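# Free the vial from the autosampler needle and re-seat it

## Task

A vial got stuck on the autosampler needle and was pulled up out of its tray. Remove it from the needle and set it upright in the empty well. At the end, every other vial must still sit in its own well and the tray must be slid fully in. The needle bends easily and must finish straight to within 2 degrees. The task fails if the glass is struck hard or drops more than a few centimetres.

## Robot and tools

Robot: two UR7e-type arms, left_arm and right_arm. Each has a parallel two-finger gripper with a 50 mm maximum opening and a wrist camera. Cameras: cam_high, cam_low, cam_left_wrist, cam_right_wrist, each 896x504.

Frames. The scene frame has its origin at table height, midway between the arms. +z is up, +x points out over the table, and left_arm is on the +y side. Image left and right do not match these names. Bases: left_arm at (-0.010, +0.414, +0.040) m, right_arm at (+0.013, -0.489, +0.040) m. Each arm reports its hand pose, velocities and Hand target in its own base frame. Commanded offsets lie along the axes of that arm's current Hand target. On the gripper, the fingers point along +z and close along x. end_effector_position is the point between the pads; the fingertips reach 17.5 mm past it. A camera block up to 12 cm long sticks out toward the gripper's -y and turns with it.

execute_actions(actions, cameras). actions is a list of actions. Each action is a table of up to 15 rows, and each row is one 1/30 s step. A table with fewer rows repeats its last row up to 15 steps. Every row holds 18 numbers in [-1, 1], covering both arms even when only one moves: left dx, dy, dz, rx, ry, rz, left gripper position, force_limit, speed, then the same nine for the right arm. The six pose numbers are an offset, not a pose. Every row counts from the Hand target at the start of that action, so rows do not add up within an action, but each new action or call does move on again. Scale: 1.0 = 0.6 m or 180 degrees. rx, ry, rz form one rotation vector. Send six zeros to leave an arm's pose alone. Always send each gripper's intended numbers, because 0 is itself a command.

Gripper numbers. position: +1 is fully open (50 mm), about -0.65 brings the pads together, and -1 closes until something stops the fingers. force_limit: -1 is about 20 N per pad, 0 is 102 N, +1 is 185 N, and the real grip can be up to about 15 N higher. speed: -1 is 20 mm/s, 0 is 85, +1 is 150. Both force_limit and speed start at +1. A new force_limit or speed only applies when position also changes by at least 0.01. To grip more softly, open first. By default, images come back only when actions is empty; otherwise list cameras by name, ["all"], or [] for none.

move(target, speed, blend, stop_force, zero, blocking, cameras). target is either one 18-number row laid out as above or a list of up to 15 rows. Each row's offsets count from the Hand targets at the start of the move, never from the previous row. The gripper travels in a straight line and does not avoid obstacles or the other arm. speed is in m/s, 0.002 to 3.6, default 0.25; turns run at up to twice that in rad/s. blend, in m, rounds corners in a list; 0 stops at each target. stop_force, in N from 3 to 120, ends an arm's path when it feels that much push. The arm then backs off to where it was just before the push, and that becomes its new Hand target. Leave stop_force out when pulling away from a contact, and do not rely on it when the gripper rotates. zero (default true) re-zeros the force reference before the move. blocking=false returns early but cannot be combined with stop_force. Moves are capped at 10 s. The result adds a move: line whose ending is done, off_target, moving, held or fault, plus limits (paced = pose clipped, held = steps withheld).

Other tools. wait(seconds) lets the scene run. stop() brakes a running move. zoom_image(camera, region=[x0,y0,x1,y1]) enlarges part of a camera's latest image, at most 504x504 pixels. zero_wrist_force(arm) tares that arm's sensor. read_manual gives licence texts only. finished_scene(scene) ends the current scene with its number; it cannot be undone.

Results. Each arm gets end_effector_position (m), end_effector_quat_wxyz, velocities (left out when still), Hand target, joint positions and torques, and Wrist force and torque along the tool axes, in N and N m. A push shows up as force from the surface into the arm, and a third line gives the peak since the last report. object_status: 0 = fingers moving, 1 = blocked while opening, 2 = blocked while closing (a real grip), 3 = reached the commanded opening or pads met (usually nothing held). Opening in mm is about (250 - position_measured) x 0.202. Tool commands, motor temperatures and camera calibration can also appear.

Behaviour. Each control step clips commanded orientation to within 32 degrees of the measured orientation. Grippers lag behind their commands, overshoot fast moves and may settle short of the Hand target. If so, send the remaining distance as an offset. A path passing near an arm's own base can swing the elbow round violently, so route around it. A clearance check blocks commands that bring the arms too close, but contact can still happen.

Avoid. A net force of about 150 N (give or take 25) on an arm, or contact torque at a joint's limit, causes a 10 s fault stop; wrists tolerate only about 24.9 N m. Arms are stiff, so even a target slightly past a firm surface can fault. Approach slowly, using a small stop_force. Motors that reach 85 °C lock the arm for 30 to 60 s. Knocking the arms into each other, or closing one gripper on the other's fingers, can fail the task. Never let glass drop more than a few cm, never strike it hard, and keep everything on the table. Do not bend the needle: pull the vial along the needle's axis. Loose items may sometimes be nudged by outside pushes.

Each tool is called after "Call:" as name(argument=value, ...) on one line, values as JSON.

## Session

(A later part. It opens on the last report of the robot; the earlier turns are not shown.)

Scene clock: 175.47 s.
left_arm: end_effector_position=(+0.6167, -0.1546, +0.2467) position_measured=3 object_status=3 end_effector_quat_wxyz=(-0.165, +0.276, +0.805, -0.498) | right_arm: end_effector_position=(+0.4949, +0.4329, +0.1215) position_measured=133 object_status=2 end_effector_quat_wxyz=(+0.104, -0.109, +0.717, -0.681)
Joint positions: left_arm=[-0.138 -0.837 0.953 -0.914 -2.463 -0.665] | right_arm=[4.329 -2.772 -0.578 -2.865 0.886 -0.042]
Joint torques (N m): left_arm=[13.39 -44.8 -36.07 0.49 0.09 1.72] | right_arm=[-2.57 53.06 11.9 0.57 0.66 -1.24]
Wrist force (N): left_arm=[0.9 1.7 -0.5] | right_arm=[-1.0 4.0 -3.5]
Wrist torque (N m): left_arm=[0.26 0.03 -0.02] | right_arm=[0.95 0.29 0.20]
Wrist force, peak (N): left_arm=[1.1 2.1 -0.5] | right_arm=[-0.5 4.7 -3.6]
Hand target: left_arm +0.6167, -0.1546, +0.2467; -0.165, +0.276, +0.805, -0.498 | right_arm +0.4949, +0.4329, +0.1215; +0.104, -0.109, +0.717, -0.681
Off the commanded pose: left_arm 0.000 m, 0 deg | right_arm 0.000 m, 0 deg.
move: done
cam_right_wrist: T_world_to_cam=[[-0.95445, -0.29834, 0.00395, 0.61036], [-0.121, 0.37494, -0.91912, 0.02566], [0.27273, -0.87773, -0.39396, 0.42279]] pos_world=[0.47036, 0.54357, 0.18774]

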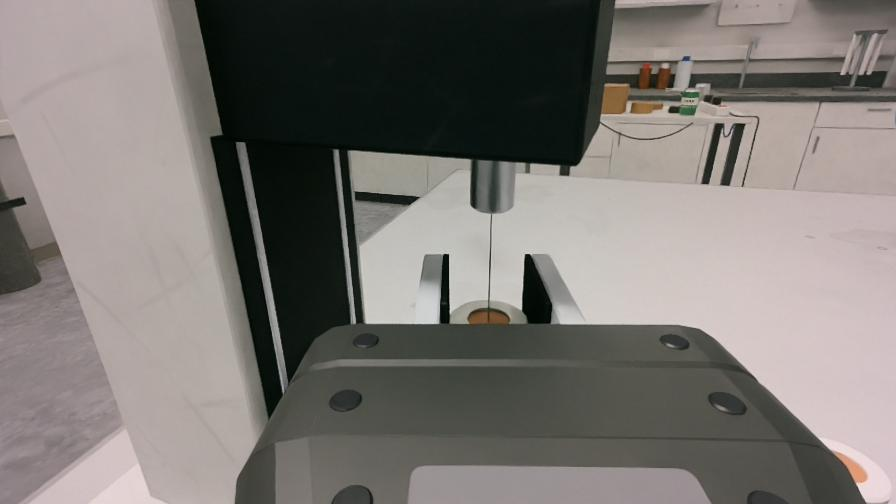

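Call:
move(target=[0,0,0,0,0,0,1,1,1,0,0.04993,0.00262,0,0,0,-1,-0.8,-1], speed=0.03, stop_force=15, cameras=["cam_high","cam_left_wrist","cam_right_wrist"])

Call:
zoom_image(camera="cam_right_wrist", region=[400, 100, 640, 340])

Scene clock: 181.53 s.
left_arm: end_effector_position=(+0.6167, -0.1546, +0.2467) position_measured=3 object_status=3 end_effector_quat_wxyz=(-0.165, +0.276, +0.805, -0.498) | right_arm: end_effector_position=(+0.4949, +0.4329, +0.0915) position_measured=133 object_status=2 end_effector_quat_wxyz=(+0.104, -0.109, +0.717, -0.681)
Joint positions: left_arm=[-0.138 -0.837 0.953 -0.914 -2.463 -0.665] | right_arm=[4.329 -2.802 -0.597 -2.817 0.886 -0.042]
Joint torques (N m): left_arm=[12.86 -45.59 -35.69 0.5 0.05 1.71] | right_arm=[-5.57 53.17 11.52 0.45 -1.3 1.33]
Wrist force (N): left_arm=[1.1 1.6 -0.6] | right_arm=[-1.0 4.7 -3.5]
Wrist torque (N m): left_arm=[0.26 -0.01 -0.02] | right_arm=[0.95 0.28 0.22]
Wrist force, peak (N): left_arm=[1.2 2.1 -0.4] | right_arm=[-0.9 5.0 -3.6]
Hand target: left_arm +0.6167, -0.1546, +0.2467; -0.165, +0.276, +0.805, -0.498 | right_arm +0.4949, +0.4329, +0.0915; +0.104, -0.109, +0.717, -0.681
Off the commanded pose: left_arm 0.000 m, 0 deg | right_arm 0.000 m, 0 deg.
move: done
cam_left_wrist: T_world_to_cam=[[-0.79731, 0.60308, -0.02435, 0.60199], [0.44462, 0.55957, -0.69942, 0.00833], [-0.40818, -0.56849, -0.71429, 0.47212]] pos_world=[0.66898, -0.09931, 0.35772]
cam_right_wrist: T_world_to_cam=[[-0.95445, -0.29834, 0.00395, 0.61048], [-0.121, 0.37494, -0.91912, -0.00192], [0.27273, -0.87773, -0.39396, 0.41097]] pos_world=[0.47036, 0.54357, 0.15774]

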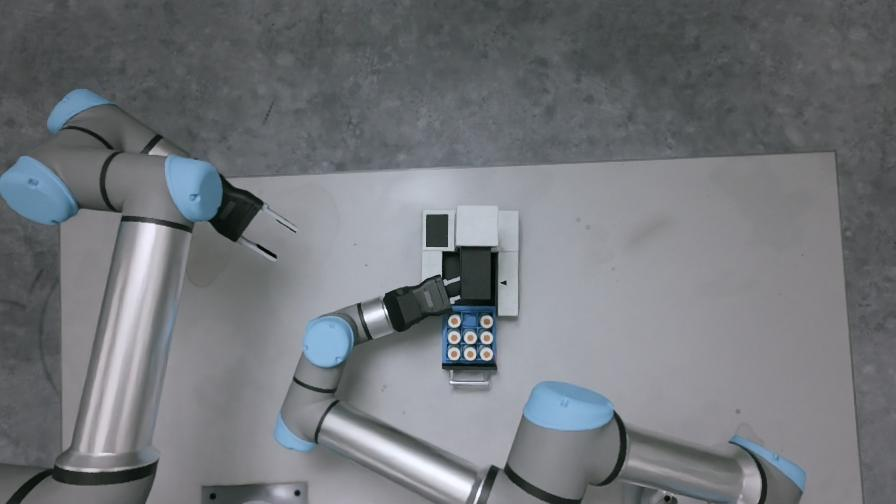

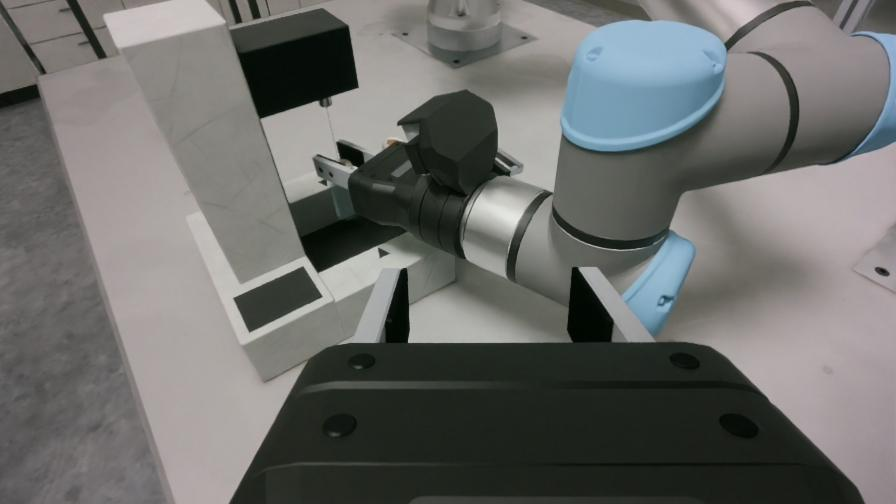

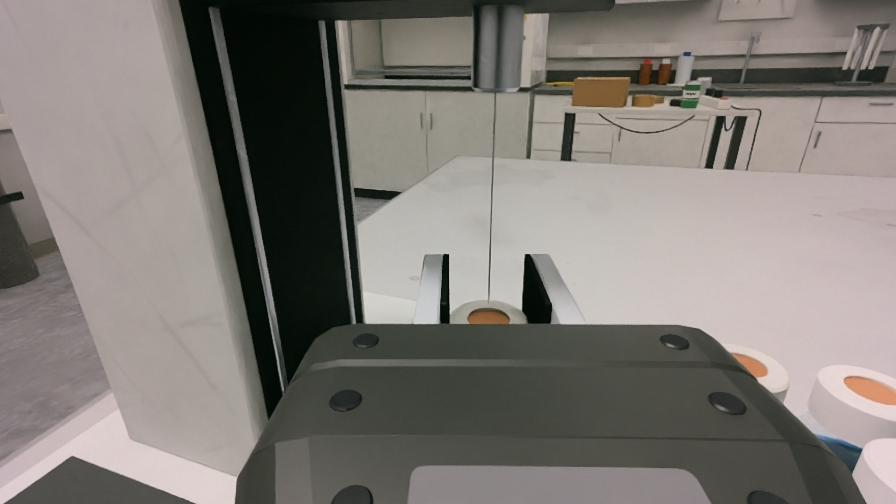

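Scaled by 2.100 from the camera's image (finer frame: 1280x720).

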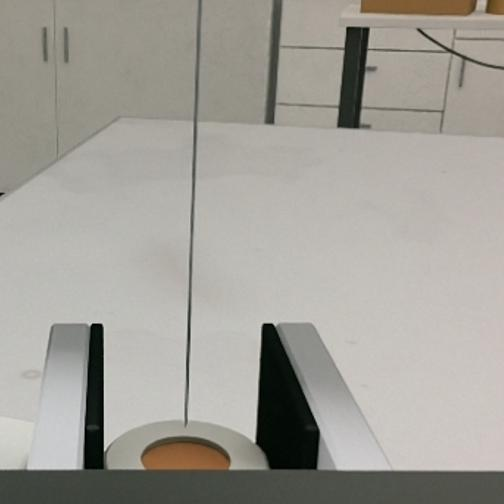

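Call:
move(target=[[0,0,0,0,0,0,1,1,1,0,0.00262,-0.04993,0,0,0,-1,-0.8,-1],[0,0,0,0,0,0,1,1,1,0,-0.08726,-0.05465,0,0,0,-1,-0.8,-1],[0,0,0,0,0,0,1,1,1,0.1195,-0.08761,-0.04798,0,0,0,-1,-0.8,-1],[0,0,0,0,0,0,1,1,1,0.1195,-0.03185,-0.04505,0,0,0,-1,-0.8,-1]], speed=[0.05,0.1,0.1,0.1], blend=[0.002,0.005,0.003,0], cameras=["cam_high","cam_left_wrist","cam_right_wrist"])

Call:
zoom_image(camera="cam_high", region=[430, 295, 510, 375])

Call:
zoom_image(camera="cam_right_wrist", region=[380, 200, 740, 400])

Call:
zoom_image(camera="cam_left_wrist", region=[340, 110, 490, 240])

Scene clock: 207.03 s.
left_arm: end_effector_position=(+0.6167, -0.1546, +0.2467) position_measured=3 object_status=3 end_effector_quat_wxyz=(-0.165, +0.276, +0.805, -0.498) | right_arm: end_effector_position=(+0.4187, +0.4363, +0.1122) position_measured=133 object_status=2 end_effector_quat_wxyz=(+0.104, -0.109, +0.717, -0.681)
Joint positions: left_arm=[-0.138 -0.837 0.953 -0.914 -2.463 -0.665] | right_arm=[4.424 -2.662 -0.826 -2.732 0.981 -0.035]
Joint torques (N m): left_arm=[12.65 -45.86 -35.11 0.37 0.01 1.68] | right_arm=[6.2 50.91 12.03 0.35 0.13 -2.24]
Wrist force (N): left_arm=[1.1 1.6 -0.4] | right_arm=[-0.7 5.2 -3.1]
Wrist torque (N m): left_arm=[0.27 0.00 -0.03] | right_arm=[1.02 0.27 0.22]
Wrist force, peak (N): left_arm=[1.3 2.1 -0.4] | right_arm=[-1.0 5.7 -3.8]
Hand target: left_arm +0.6167, -0.1546, +0.2467; -0.165, +0.276, +0.805, -0.498 | right_arm +0.4187, +0.4363, +0.1120; +0.104, -0.109, +0.717, -0.681
Off the commanded pose: left_arm 0.000 m, 0 deg | right_arm 0.000 m, 0 deg.
move: done
cam_left_wrist: T_world_to_cam=[[-0.79731, 0.60308, -0.02435, 0.60199], [0.44462, 0.55957, -0.69942, 0.00833], [-0.40818, -0.56849, -0.71429, 0.47212]] pos_world=[0.66898, -0.09931, 0.35772]
cam_right_wrist: T_world_to_cam=[[-0.9545, -0.29817, 0.00402, 0.5386], [-0.12101, 0.37496, -0.91911, 0.0066], [0.27254, -0.87778, -0.39399, 0.443]] pos_world=[0.39416, 0.54697, 0.17844]

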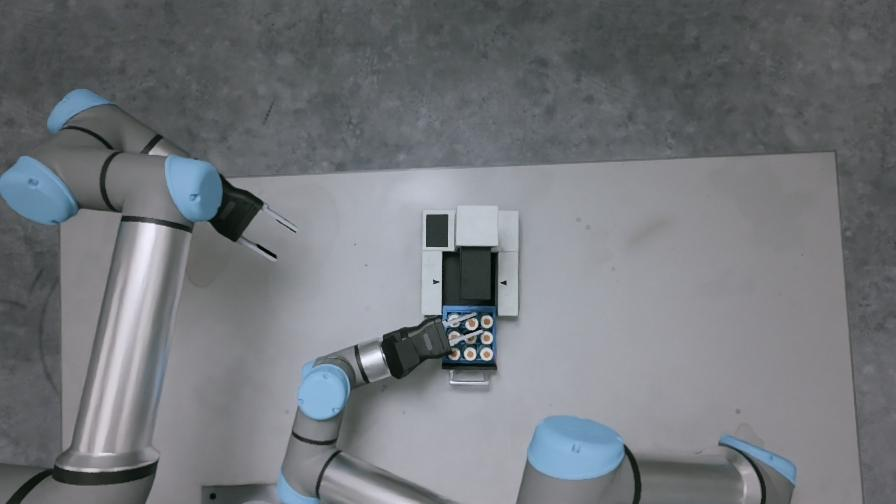

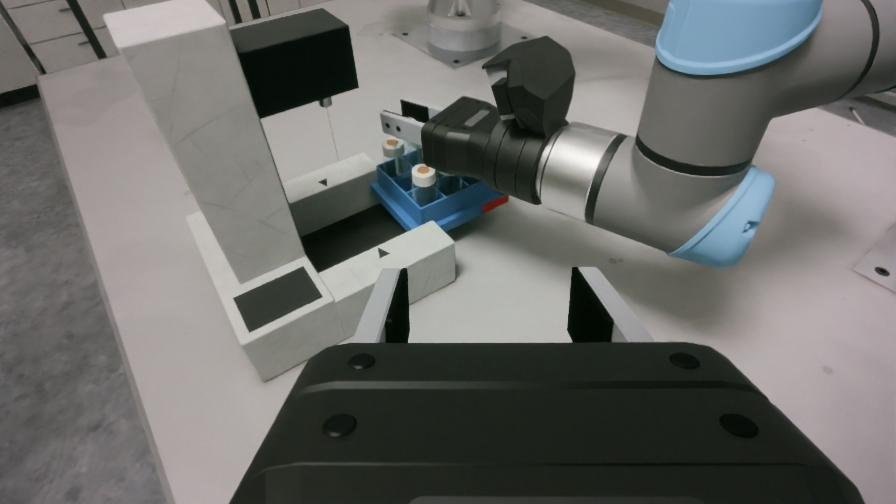

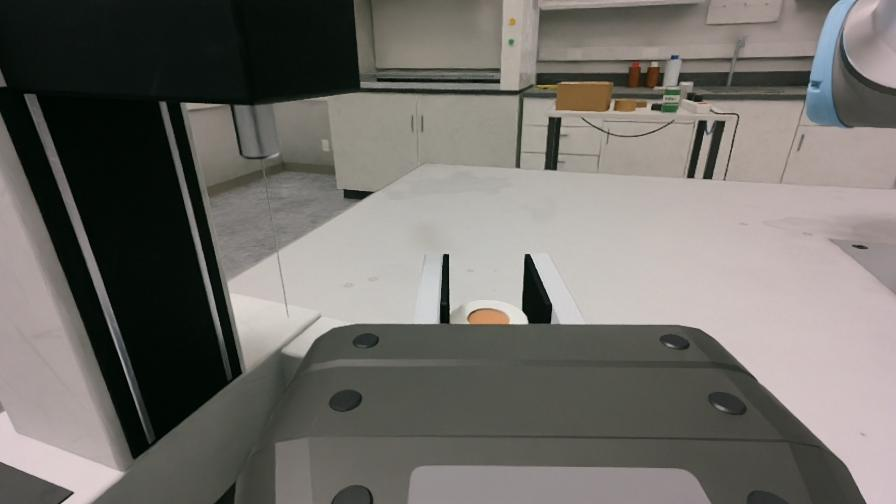

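Scaled by 6.300 from the camera's image (finer frame: 1280x720).

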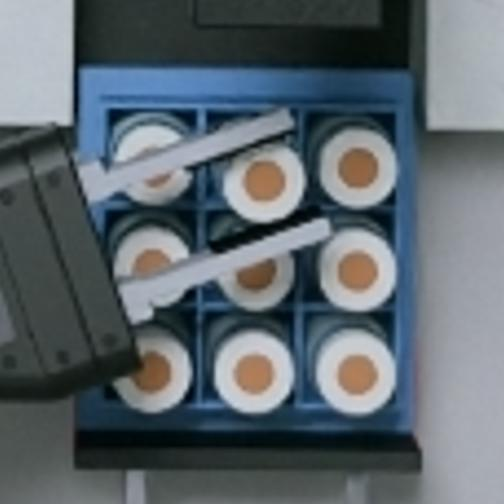

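Scaled by 1.400 from the camera's image (finer frame: 1280x720).

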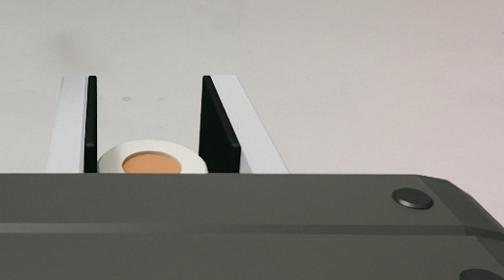

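Scaled by 3.360 from the camera's image (finer frame: 1280x720).

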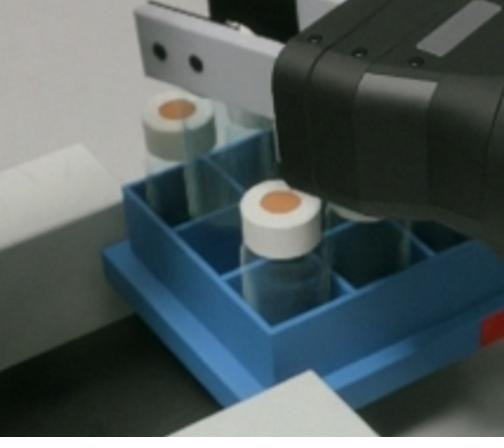

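Call:
move(target=[[0,0,0,0,0,0,1,1,1,0.00127,0,-0.0004,0,0,0,-1,-0.8,-1],[0,0,0,0,0,0,1,1,1,0.00127,0.03662,0.00152,0,0,0,-1,-0.8,-1]], speed=0.02, stop_force=5, cameras=["cam_high","cam_left_wrist","cam_right_wrist"])

Call:
zoom_image(camera="cam_high", region=[430, 295, 510, 375])

Call:
zoom_image(camera="cam_right_wrist", region=[380, 200, 700, 360])

Call:
zoom_image(camera="cam_left_wrist", region=[340, 110, 490, 240])

Scene clock: 221.00 s.
left_arm: end_effector_position=(+0.6167, -0.1546, +0.2467) position_measured=3 object_status=3 end_effector_quat_wxyz=(-0.165, +0.276, +0.805, -0.498) | right_arm: end_effector_position=(+0.4179, +0.4363, +0.0900) position_measured=133 object_status=2 end_effector_quat_wxyz=(+0.104, -0.109, +0.717, -0.681)
Joint positions: left_arm=[-0.138 -0.837 0.953 -0.914 -2.463 -0.665] | right_arm=[4.425 -2.686 -0.838 -2.696 0.982 -0.035]
Joint torques (N m): left_arm=[12.88 -45.18 -35.64 0.42 -0.15 1.72] | right_arm=[5.06 51.35 10.08 0.55 2.13 1.08]
Wrist force (N): left_arm=[1.0 1.7 -0.6] | right_arm=[-0.8 5.0 -3.3]
Wrist torque (N m): left_arm=[0.27 0.01 -0.02] | right_arm=[0.99 0.25 0.24]
Wrist force, peak (N): left_arm=[1.0 2.1 -0.9] | right_arm=[-0.6 5.5 -3.7]
Hand target: left_arm +0.6167, -0.1546, +0.2467; -0.165, +0.276, +0.805, -0.498 | right_arm +0.4179, +0.4363, +0.0900; +0.104, -0.109, +0.717, -0.681
Off the commanded pose: left_arm 0.000 m, 0 deg | right_arm 0.000 m, 0 deg.
move: done
cam_left_wrist: T_world_to_cam=[[-0.79731, 0.60308, -0.02435, 0.60199], [0.44462, 0.55957, -0.69942, 0.00833], [-0.40818, -0.56849, -0.71429, 0.47212]] pos_world=[0.66898, -0.09931, 0.35772]
cam_right_wrist: T_world_to_cam=[[-0.95445, -0.29834, 0.00395, 0.53801], [-0.121, 0.37494, -0.91912, -0.01389], [0.27273, -0.87773, -0.39396, 0.43437]] pos_world=[0.39336, 0.54697, 0.15624]

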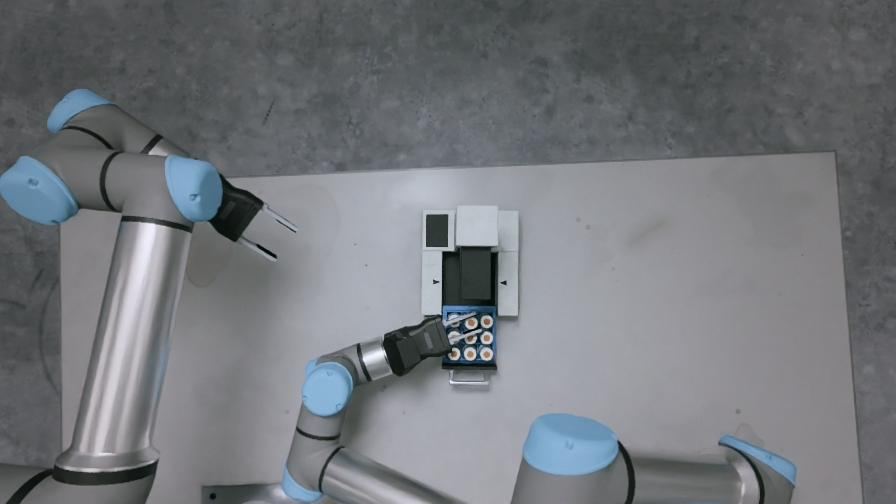

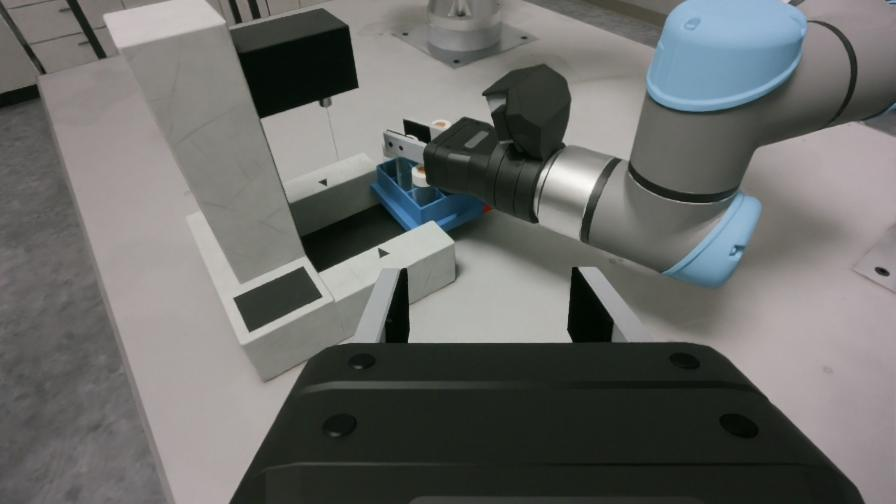

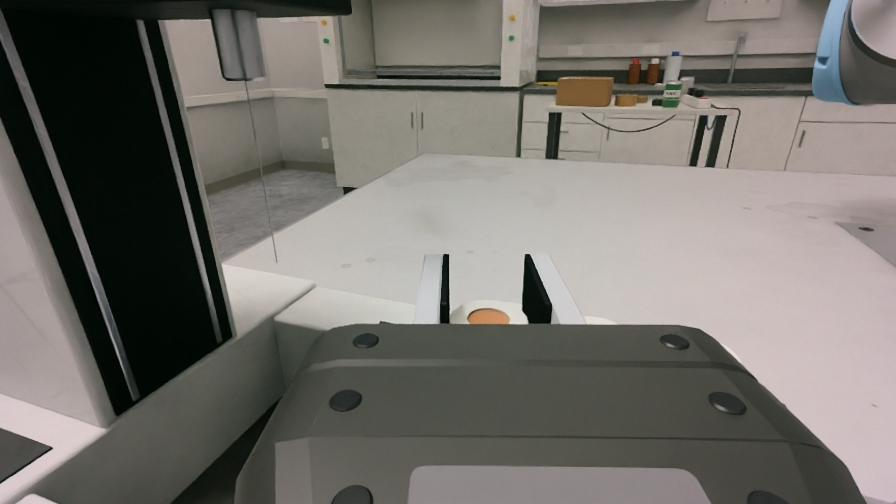

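Scaled by 6.300 from the camera's image (finer frame: 1280x720).

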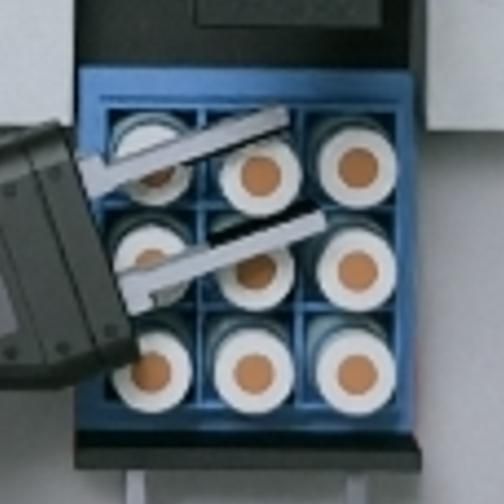

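Scaled by 1.575 from the camera's image (finer frame: 1280x720).

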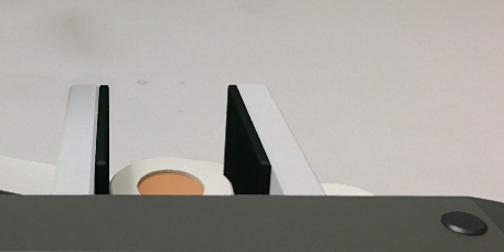

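Scaled by 3.360 from the camera's image (finer frame: 1280x720).

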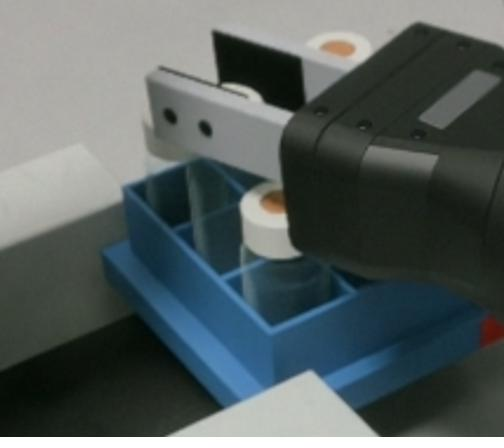

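Call:
move(target=[0,0,0,0,0,0,1,1,1,0,0.01881,0.00099,0,0,0,-1,-0.8,-1], speed=0.012, stop_force=5, cameras=["cam_high","cam_left_wrist","cam_right_wrist"])

Call:
zoom_image(camera="cam_high", region=[430, 295, 510, 375])

Call:
zoom_image(camera="cam_right_wrist", region=[380, 200, 700, 360])

Call:
zoom_image(camera="cam_left_wrist", region=[340, 110, 490, 240])

Scene clock: 227.57 s.
left_arm: end_effector_position=(+0.6167, -0.1546, +0.2467) position_measured=3 object_status=3 end_effector_quat_wxyz=(-0.165, +0.276, +0.805, -0.498) | right_arm: end_effector_position=(+0.4179, +0.4363, +0.0874) position_measured=133 object_status=2 end_effector_quat_wxyz=(+0.104, -0.109, +0.717, -0.681)
Joint positions: left_arm=[-0.138 -0.837 0.953 -0.914 -2.463 -0.665] | right_arm=[4.425 -2.689 -0.839 -2.693 0.982 -0.035]
Joint torques (N m): left_arm=[12.06 -45.63 -35.36 0.42 -0.01 1.74] | right_arm=[5.61 69.8 25.3 -3.96 -1.23 -2.22]
Wrist force (N): left_arm=[1.2 1.7 -0.5] | right_arm=[-1.5 1.1 -4.4]
Wrist torque (N m): left_arm=[0.27 -0.02 -0.02] | right_arm=[0.69 0.28 0.18]
Wrist force, peak (N): left_arm=[1.1 2.0 -1.0] | right_arm=[-2.0 -11.5 -6.6]
Hand target: left_arm +0.6167, -0.1546, +0.2467; -0.165, +0.276, +0.805, -0.498 | right_arm +0.4179, +0.4363, +0.0874; +0.104, -0.109, +0.717, -0.681 (not the last commanded pose)
Off the commanded pose: left_arm 0.000 m, 0 deg | right_arm 0.009 m, 0 deg.
move: contact (right_arm)
cam_left_wrist: T_world_to_cam=[[-0.79731, 0.60308, -0.02435, 0.60199], [0.44462, 0.55957, -0.69942, 0.00833], [-0.40818, -0.56849, -0.71429, 0.47212]] pos_world=[0.66898, -0.09931, 0.35772]
cam_right_wrist: T_world_to_cam=[[-0.95445, -0.29835, 0.00397, 0.53802], [-0.12103, 0.37493, -0.91912, -0.01626], [0.27273, -0.87773, -0.39396, 0.43334]] pos_world=[0.39336, 0.54697, 0.15364]

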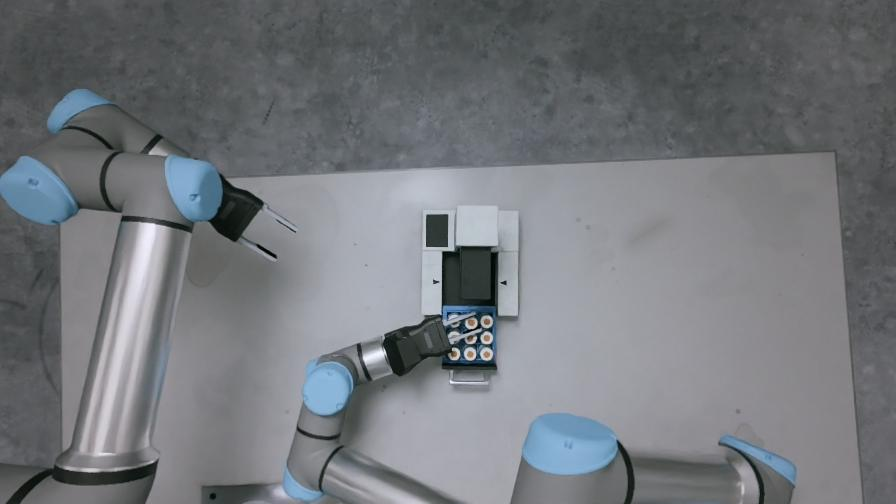

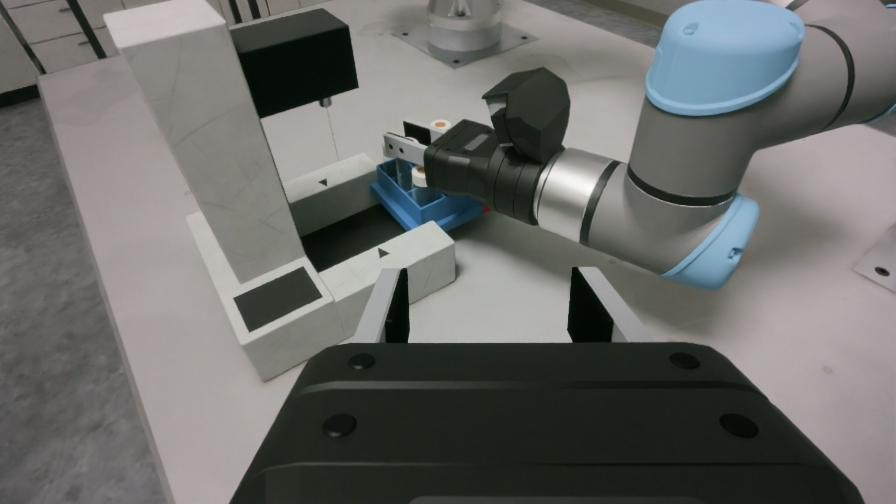

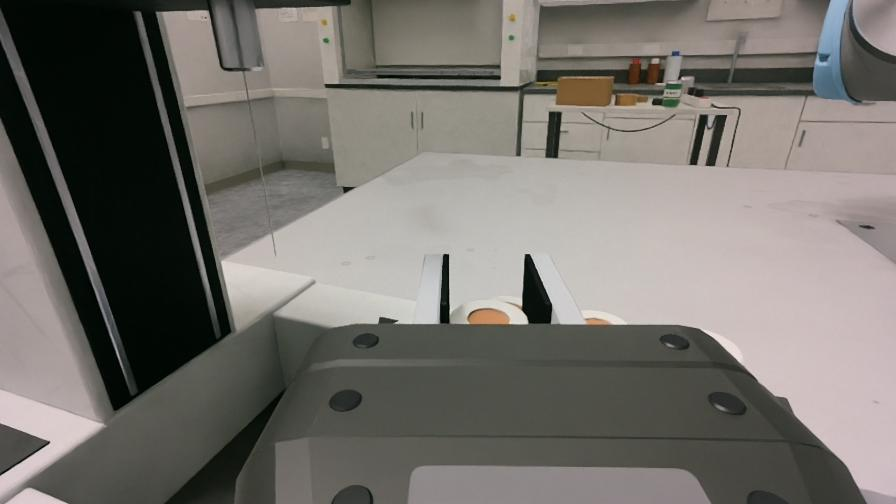

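Scaled by 6.300 from the camera's image (finer frame: 1280x720).

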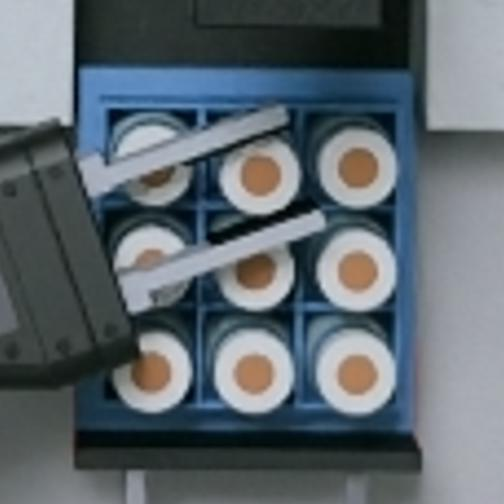

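Scaled by 1.575 from the camera's image (finer frame: 1280x720).

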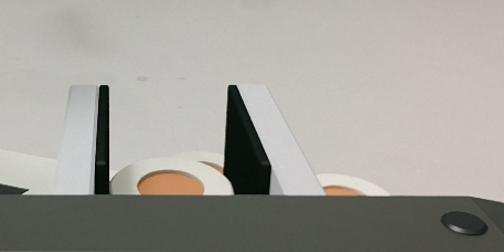

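Scaled by 3.360 from the camera's image (finer frame: 1280x720).

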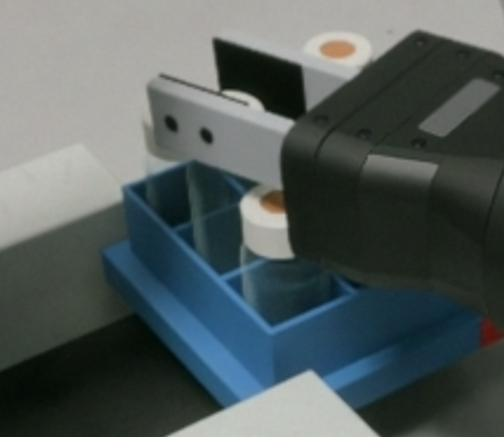

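Call:
move(target=[[0,0,0,0,0,0,1,1,1,0,-0.005,-0.0003,0,0,0,-1,-0.8,-1],[0,0,0,0,0,0,1,1,1,-0.0016,-0.005,-0.0001,0,0.0555,0.0029,-1,-0.8,-1]], speed=[0.02,0.06])

Call:
move(target=[0,0,0,0,0,0,1,1,1,0,0.01948,0.00102,0,0,0,-1,-0.8,-1], speed=0.012, stop_force=5, cameras=["cam_high","cam_left_wrist","cam_right_wrist"])

Call:
zoom_image(camera="cam_high", region=[430, 295, 510, 375])

Call:
zoom_image(camera="cam_right_wrist", region=[380, 200, 700, 360])

Call:
zoom_image(camera="cam_left_wrist", region=[340, 110, 490, 240])

Scene clock: 262.23 s.
left_arm: end_effector_position=(+0.6167, -0.1546, +0.2467) position_measured=3 object_status=3 end_effector_quat_wxyz=(-0.165, +0.276, +0.805, -0.498) | right_arm: end_effector_position=(+0.4189, +0.4365, +0.0904) position_measured=133 object_status=2 end_effector_quat_wxyz=(+0.044, -0.047, +0.724, -0.687)
Joint positions: left_arm=[-0.138 -0.837 0.953 -0.914 -2.463 -0.665] | right_arm=[4.373 -2.787 -0.629 -2.808 1.104 -0.026]
Joint torques (N m): left_arm=[13.38 -44.88 -35.06 0.4 -0.16 1.66] | right_arm=[-6.34 53.5 26.19 -4.55 3.45 2.17]
Wrist force (N): left_arm=[0.7 1.9 -0.5] | right_arm=[-1.5 4.9 -2.7]
Wrist torque (N m): left_arm=[0.30 0.05 -0.02] | right_arm=[0.90 0.21 0.17]
Wrist force, peak (N): left_arm=[1.1 2.2 -0.3] | right_arm=[-1.2 5.6 -3.3]
Hand target: left_arm +0.6167, -0.1546, +0.2467; -0.165, +0.276, +0.805, -0.498 | right_arm +0.4189, +0.4365, +0.0904; +0.044, -0.046, +0.724, -0.687
Off the commanded pose: left_arm 0.000 m, 0 deg | right_arm 0.000 m, 0 deg.
move: done

Scene clock: 264.20 s.
left_arm: end_effector_position=(+0.6167, -0.1546, +0.2467) position_measured=3 object_status=3 end_effector_quat_wxyz=(-0.165, +0.276, +0.805, -0.498) | right_arm: end_effector_position=(+0.4189, +0.4365, +0.0787) position_measured=133 object_status=2 end_effector_quat_wxyz=(+0.044, -0.046, +0.724, -0.687)
Joint positions: left_arm=[-0.138 -0.837 0.953 -0.914 -2.463 -0.665] | right_arm=[4.373 -2.801 -0.633 -2.791 1.104 -0.026]
Joint torques (N m): left_arm=[12.6 -45.56 -34.76 0.37 -0.19 1.56] | right_arm=[-5.3 52.65 10.36 0.2 3.41 1.9]
Wrist force (N): left_arm=[0.8 1.8 -0.7] | right_arm=[-2.7 2.9 -3.3]
Wrist torque (N m): left_arm=[0.30 0.04 -0.02] | right_arm=[0.89 0.22 0.21]
Wrist force, peak (N): left_arm=[1.1 2.0 -0.5] | right_arm=[-2.6 3.9 -3.6]
Hand target: left_arm +0.6167, -0.1546, +0.2467; -0.165, +0.276, +0.805, -0.498 | right_arm +0.4189, +0.4365, +0.0787; +0.044, -0.046, +0.724, -0.687
Off the commanded pose: left_arm 0.000 m, 0 deg | right_arm 0.000 m, 0 deg.
move: done
cam_left_wrist: T_world_to_cam=[[-0.79731, 0.60308, -0.02435, 0.60199], [0.44462, 0.55957, -0.69942, 0.00833], [-0.40818, -0.56849, -0.71429, 0.47212]] pos_world=[0.66898, -0.09931, 0.35772]
cam_right_wrist: T_world_to_cam=[[-0.99176, -0.12803, 0.00399, 0.48033], [-0.05408, 0.39026, -0.91912, -0.05893], [0.11611, -0.91176, -0.39397, 0.51025]] pos_world=[0.41394, 0.54972, 0.14494]

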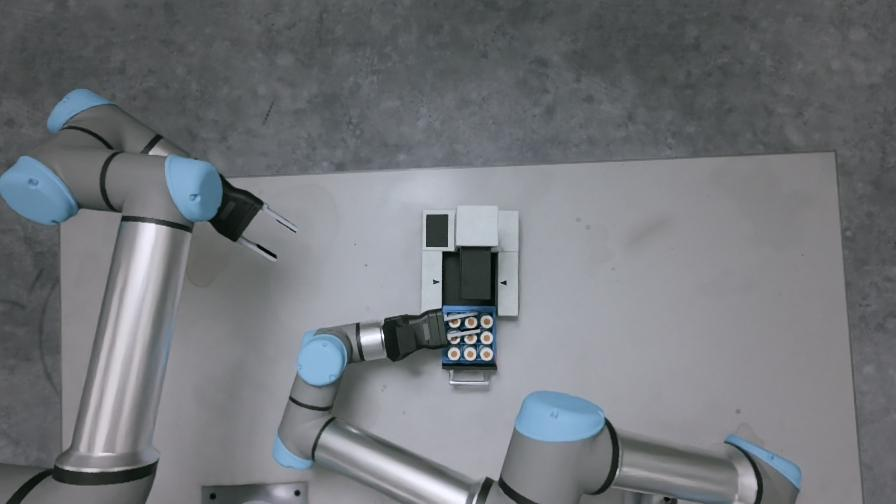

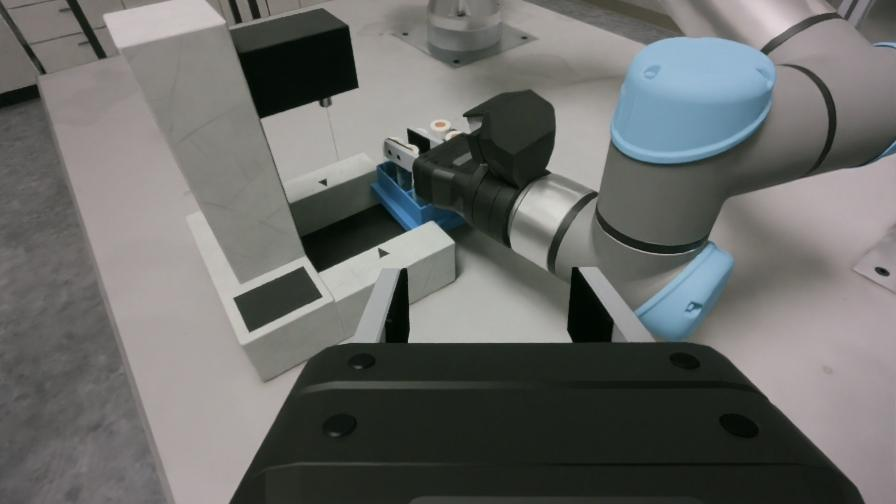

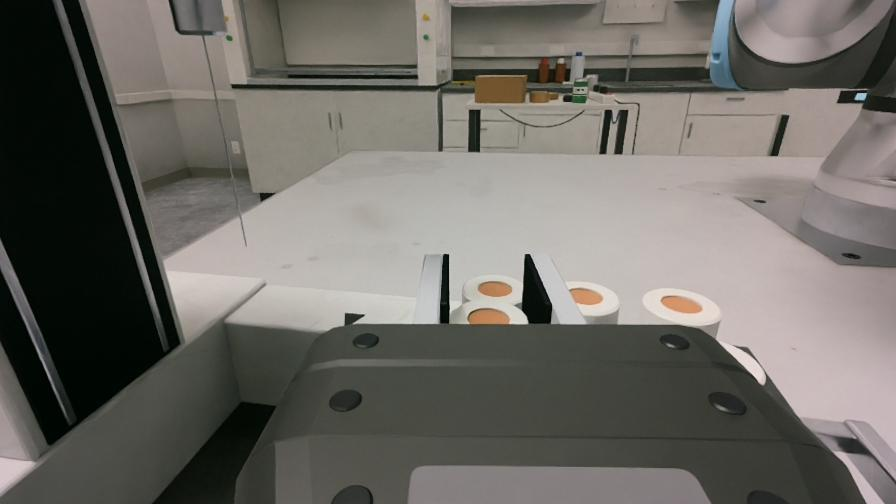

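Scaled by 6.300 from the camera's image (finer frame: 1280x720).

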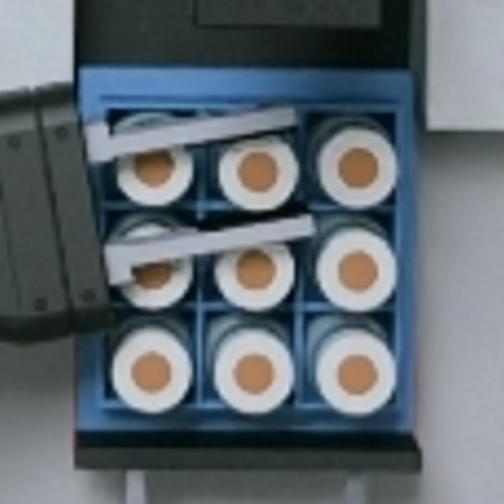

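Scaled by 1.575 from the camera's image (finer frame: 1280x720).

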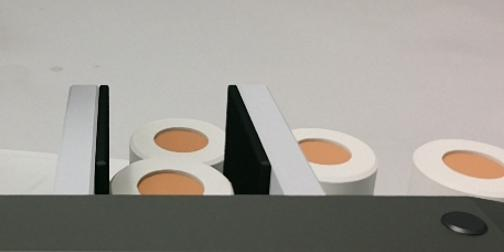

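Scaled by 3.360 from the camera's image (finer frame: 1280x720).

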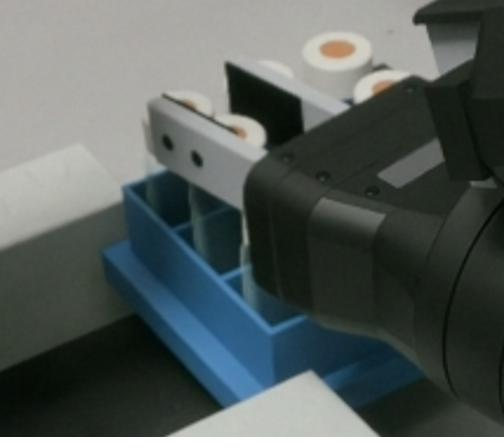

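Call:
move(target=[0,0,0,0,0,0,1,1,1,0,0,0,0,0,0,0.3,-0.8,-0.8])

Call:
move(target=[0,0,0,0,0,0,1,1,1,0,-0.1664,-0.0087,0,0,0,0.3,-0.8,-0.8], speed=0.08, cameras=["cam_high","cam_left_wrist"])

Call:
zoom_image(camera="cam_left_wrist", region=[320, 90, 520, 250])

Call:
zoom_image(camera="cam_high", region=[430, 295, 510, 395])

Scene clock: 270.27 s.
left_arm: end_effector_position=(+0.6167, -0.1546, +0.2467) position_measured=3 object_status=3 end_effector_quat_wxyz=(-0.165, +0.276, +0.805, -0.498) | right_arm: end_effector_position=(+0.4189, +0.4365, +0.0787) position_measured=107 object_status=3 end_effector_quat_wxyz=(+0.044, -0.046, +0.724, -0.687)
Joint positions: left_arm=[-0.138 -0.837 0.953 -0.914 -2.463 -0.665] | right_arm=[4.373 -2.801 -0.633 -2.791 1.104 -0.026]
Joint torques (N m): left_arm=[12.78 -45.47 -34.4 0.36 -0.17 1.53] | right_arm=[-4.4 55.51 11.66 -0.15 2.98 0.88]
Wrist force (N): left_arm=[1.0 1.8 -0.7] | right_arm=[-0.3 3.9 -3.2]
Wrist torque (N m): left_arm=[0.30 0.02 -0.02] | right_arm=[0.86 0.17 0.13]
Wrist force, peak (N): left_arm=[1.2 2.1 -0.7] | right_arm=[-3.2 4.0 -3.4]
Hand target: left_arm +0.6167, -0.1546, +0.2467; -0.165, +0.276, +0.805, -0.498 | right_arm +0.4189, +0.4365, +0.0787; +0.044, -0.046, +0.724, -0.687
Off the commanded pose: left_arm 0.000 m, 0 deg | right_arm 0.000 m, 0 deg.
move: done

Scene clock: 272.10 s.
left_arm: end_effector_position=(+0.6167, -0.1546, +0.2467) position_measured=3 object_status=3 end_effector_quat_wxyz=(-0.165, +0.276, +0.805, -0.498) | right_arm: end_effector_position=(+0.4188, +0.4365, +0.1785) position_measured=107 object_status=3 end_effector_quat_wxyz=(+0.044, -0.047, +0.724, -0.687)
Joint positions: left_arm=[-0.138 -0.837 0.953 -0.914 -2.463 -0.665] | right_arm=[4.373 -2.714 -0.548 -2.963 1.104 -0.026]
Joint torques (N m): left_arm=[12.87 -45.33 -34.86 0.38 -0.24 1.59] | right_arm=[-4.13 71.49 26.67 -4.51 2.7 2.01]
Wrist force (N): left_arm=[1.2 2.0 -0.8] | right_arm=[-0.9 4.5 -3.2]
Wrist torque (N m): left_arm=[0.33 -0.01 -0.02] | right_arm=[0.96 0.25 0.12]
Wrist force, peak (N): left_arm=[1.3 2.0 -0.7] | right_arm=[-0.4 5.1 -3.5]
Hand target: left_arm +0.6167, -0.1546, +0.2467; -0.165, +0.276, +0.805, -0.498 | right_arm +0.4188, +0.4365, +0.1786; +0.044, -0.046, +0.724, -0.687
Off the commanded pose: left_arm 0.000 m, 0 deg | right_arm 0.000 m, 0 deg.
move: done
cam_left_wrist: T_world_to_cam=[[-0.79731, 0.60308, -0.02435, 0.60199], [0.44462, 0.55957, -0.69942, 0.00833], [-0.40818, -0.56849, -0.71429, 0.47212]] pos_world=[0.66898, -0.09931, 0.35772]

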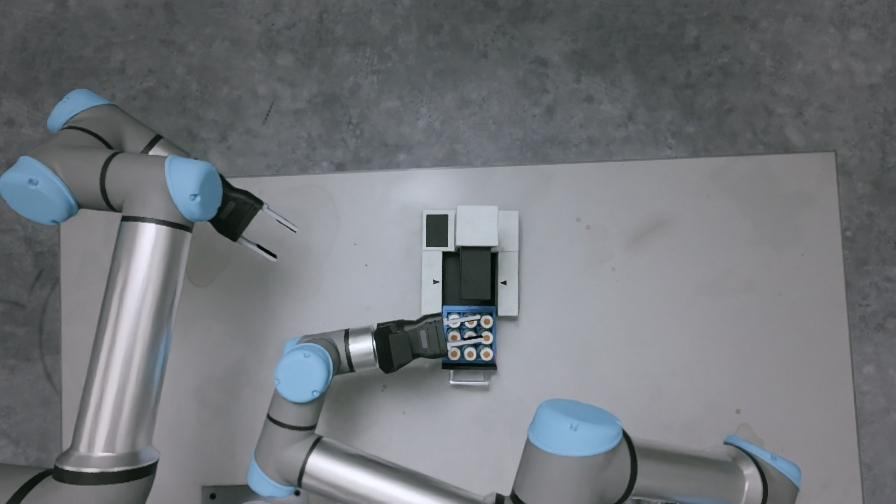

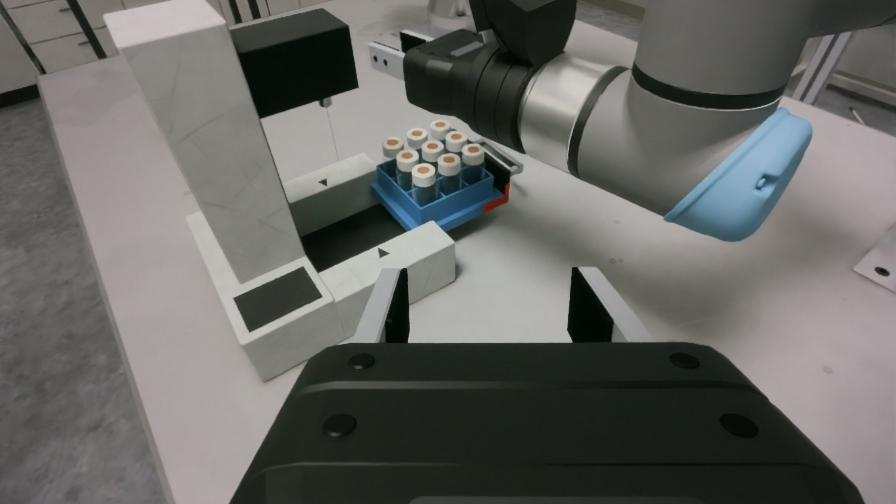

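Scaled by 2.520 from the camera's image (finer frame: 1280x720).

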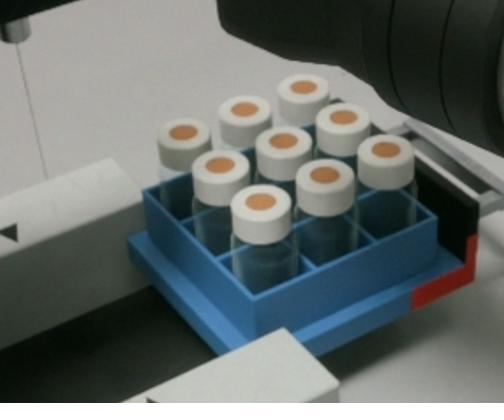

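Scaled by 5.040 from the camera's image (finer frame: 1280x720).

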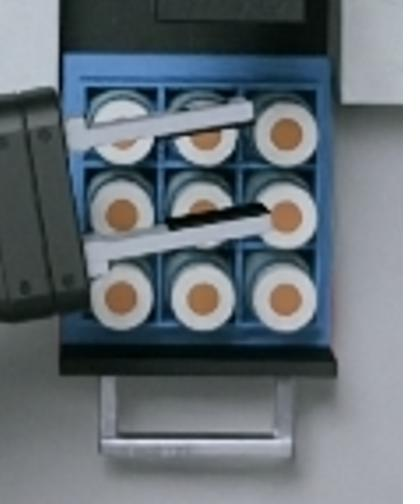

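Call:
move(target=[[0,0,0,0,0,0,1,1,1,0.2158,0.0492,-0.0265,-0.4820,0.0419,0.0443,0,-0.7,0],[0,0,0,0,0,0,1,1,1,0.2158,0.2855,-0.0140,-0.4820,0.0419,0.0443,0,-0.7,0]], speed=[0.3,0.12], blend=0, cameras=["cam_right_wrist"])

Scene clock: 288.70 s.
left_arm: end_effector_position=(+0.6167, -0.1546, +0.2467) position_measured=3 object_status=3 end_effector_quat_wxyz=(-0.165, +0.276, +0.805, -0.498) | right_arm: end_effector_position=(+0.2882, +0.4371, +0.0081) position_measured=152 object_status=3 end_effector_quat_wxyz=(+0.000, +0.023, +1.000, +0.000)
Joint positions: left_arm=[-0.138 -0.837 0.953 -0.914 -2.463 -0.665] | right_arm=[4.387 -1.924 -2.065 -0.723 1.57 -0.28]
Joint torques (N m): left_arm=[13.13 -45.91 -34.66 0.35 -0.31 1.45] | right_arm=[-5.62 23.28 10.05 5.18 -0.16 -2.35]
Wrist force (N): left_arm=[0.6 2.0 -0.7] | right_arm=[0.6 0.2 -0.2]
Wrist torque (N m): left_arm=[0.31 0.07 -0.02] | right_arm=[0.02 -0.05 0.00]
Wrist force, peak (N): left_arm=[1.1 2.1 -0.7] | right_arm=[-1.2 4.8 -3.3]
Hand target: left_arm +0.6167, -0.1546, +0.2467; -0.165, +0.276, +0.805, -0.498 | right_arm +0.2882, +0.4371, +0.0080; +0.000, +0.023, +1.000, +0.000
Off the commanded pose: left_arm 0.000 m, 0 deg | right_arm 0.000 m, 0 deg.
move: done
cam_right_wrist: T_world_to_cam=[[-0.99914, 0.04133, -0.00029, 0.27922], [0.03869, 0.93769, 0.3453, -0.40741], [0.01454, 0.34499, -0.93849, -0.01743]] pos_world=[0.295, 0.3765, 0.1244]

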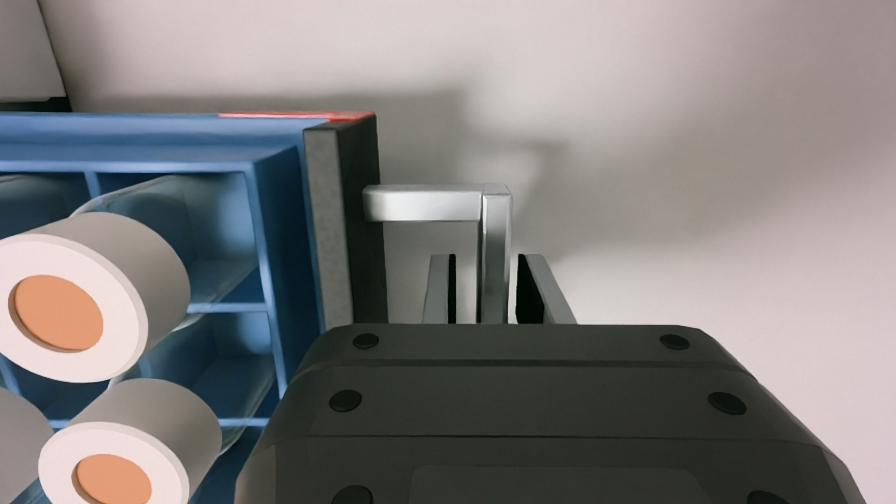

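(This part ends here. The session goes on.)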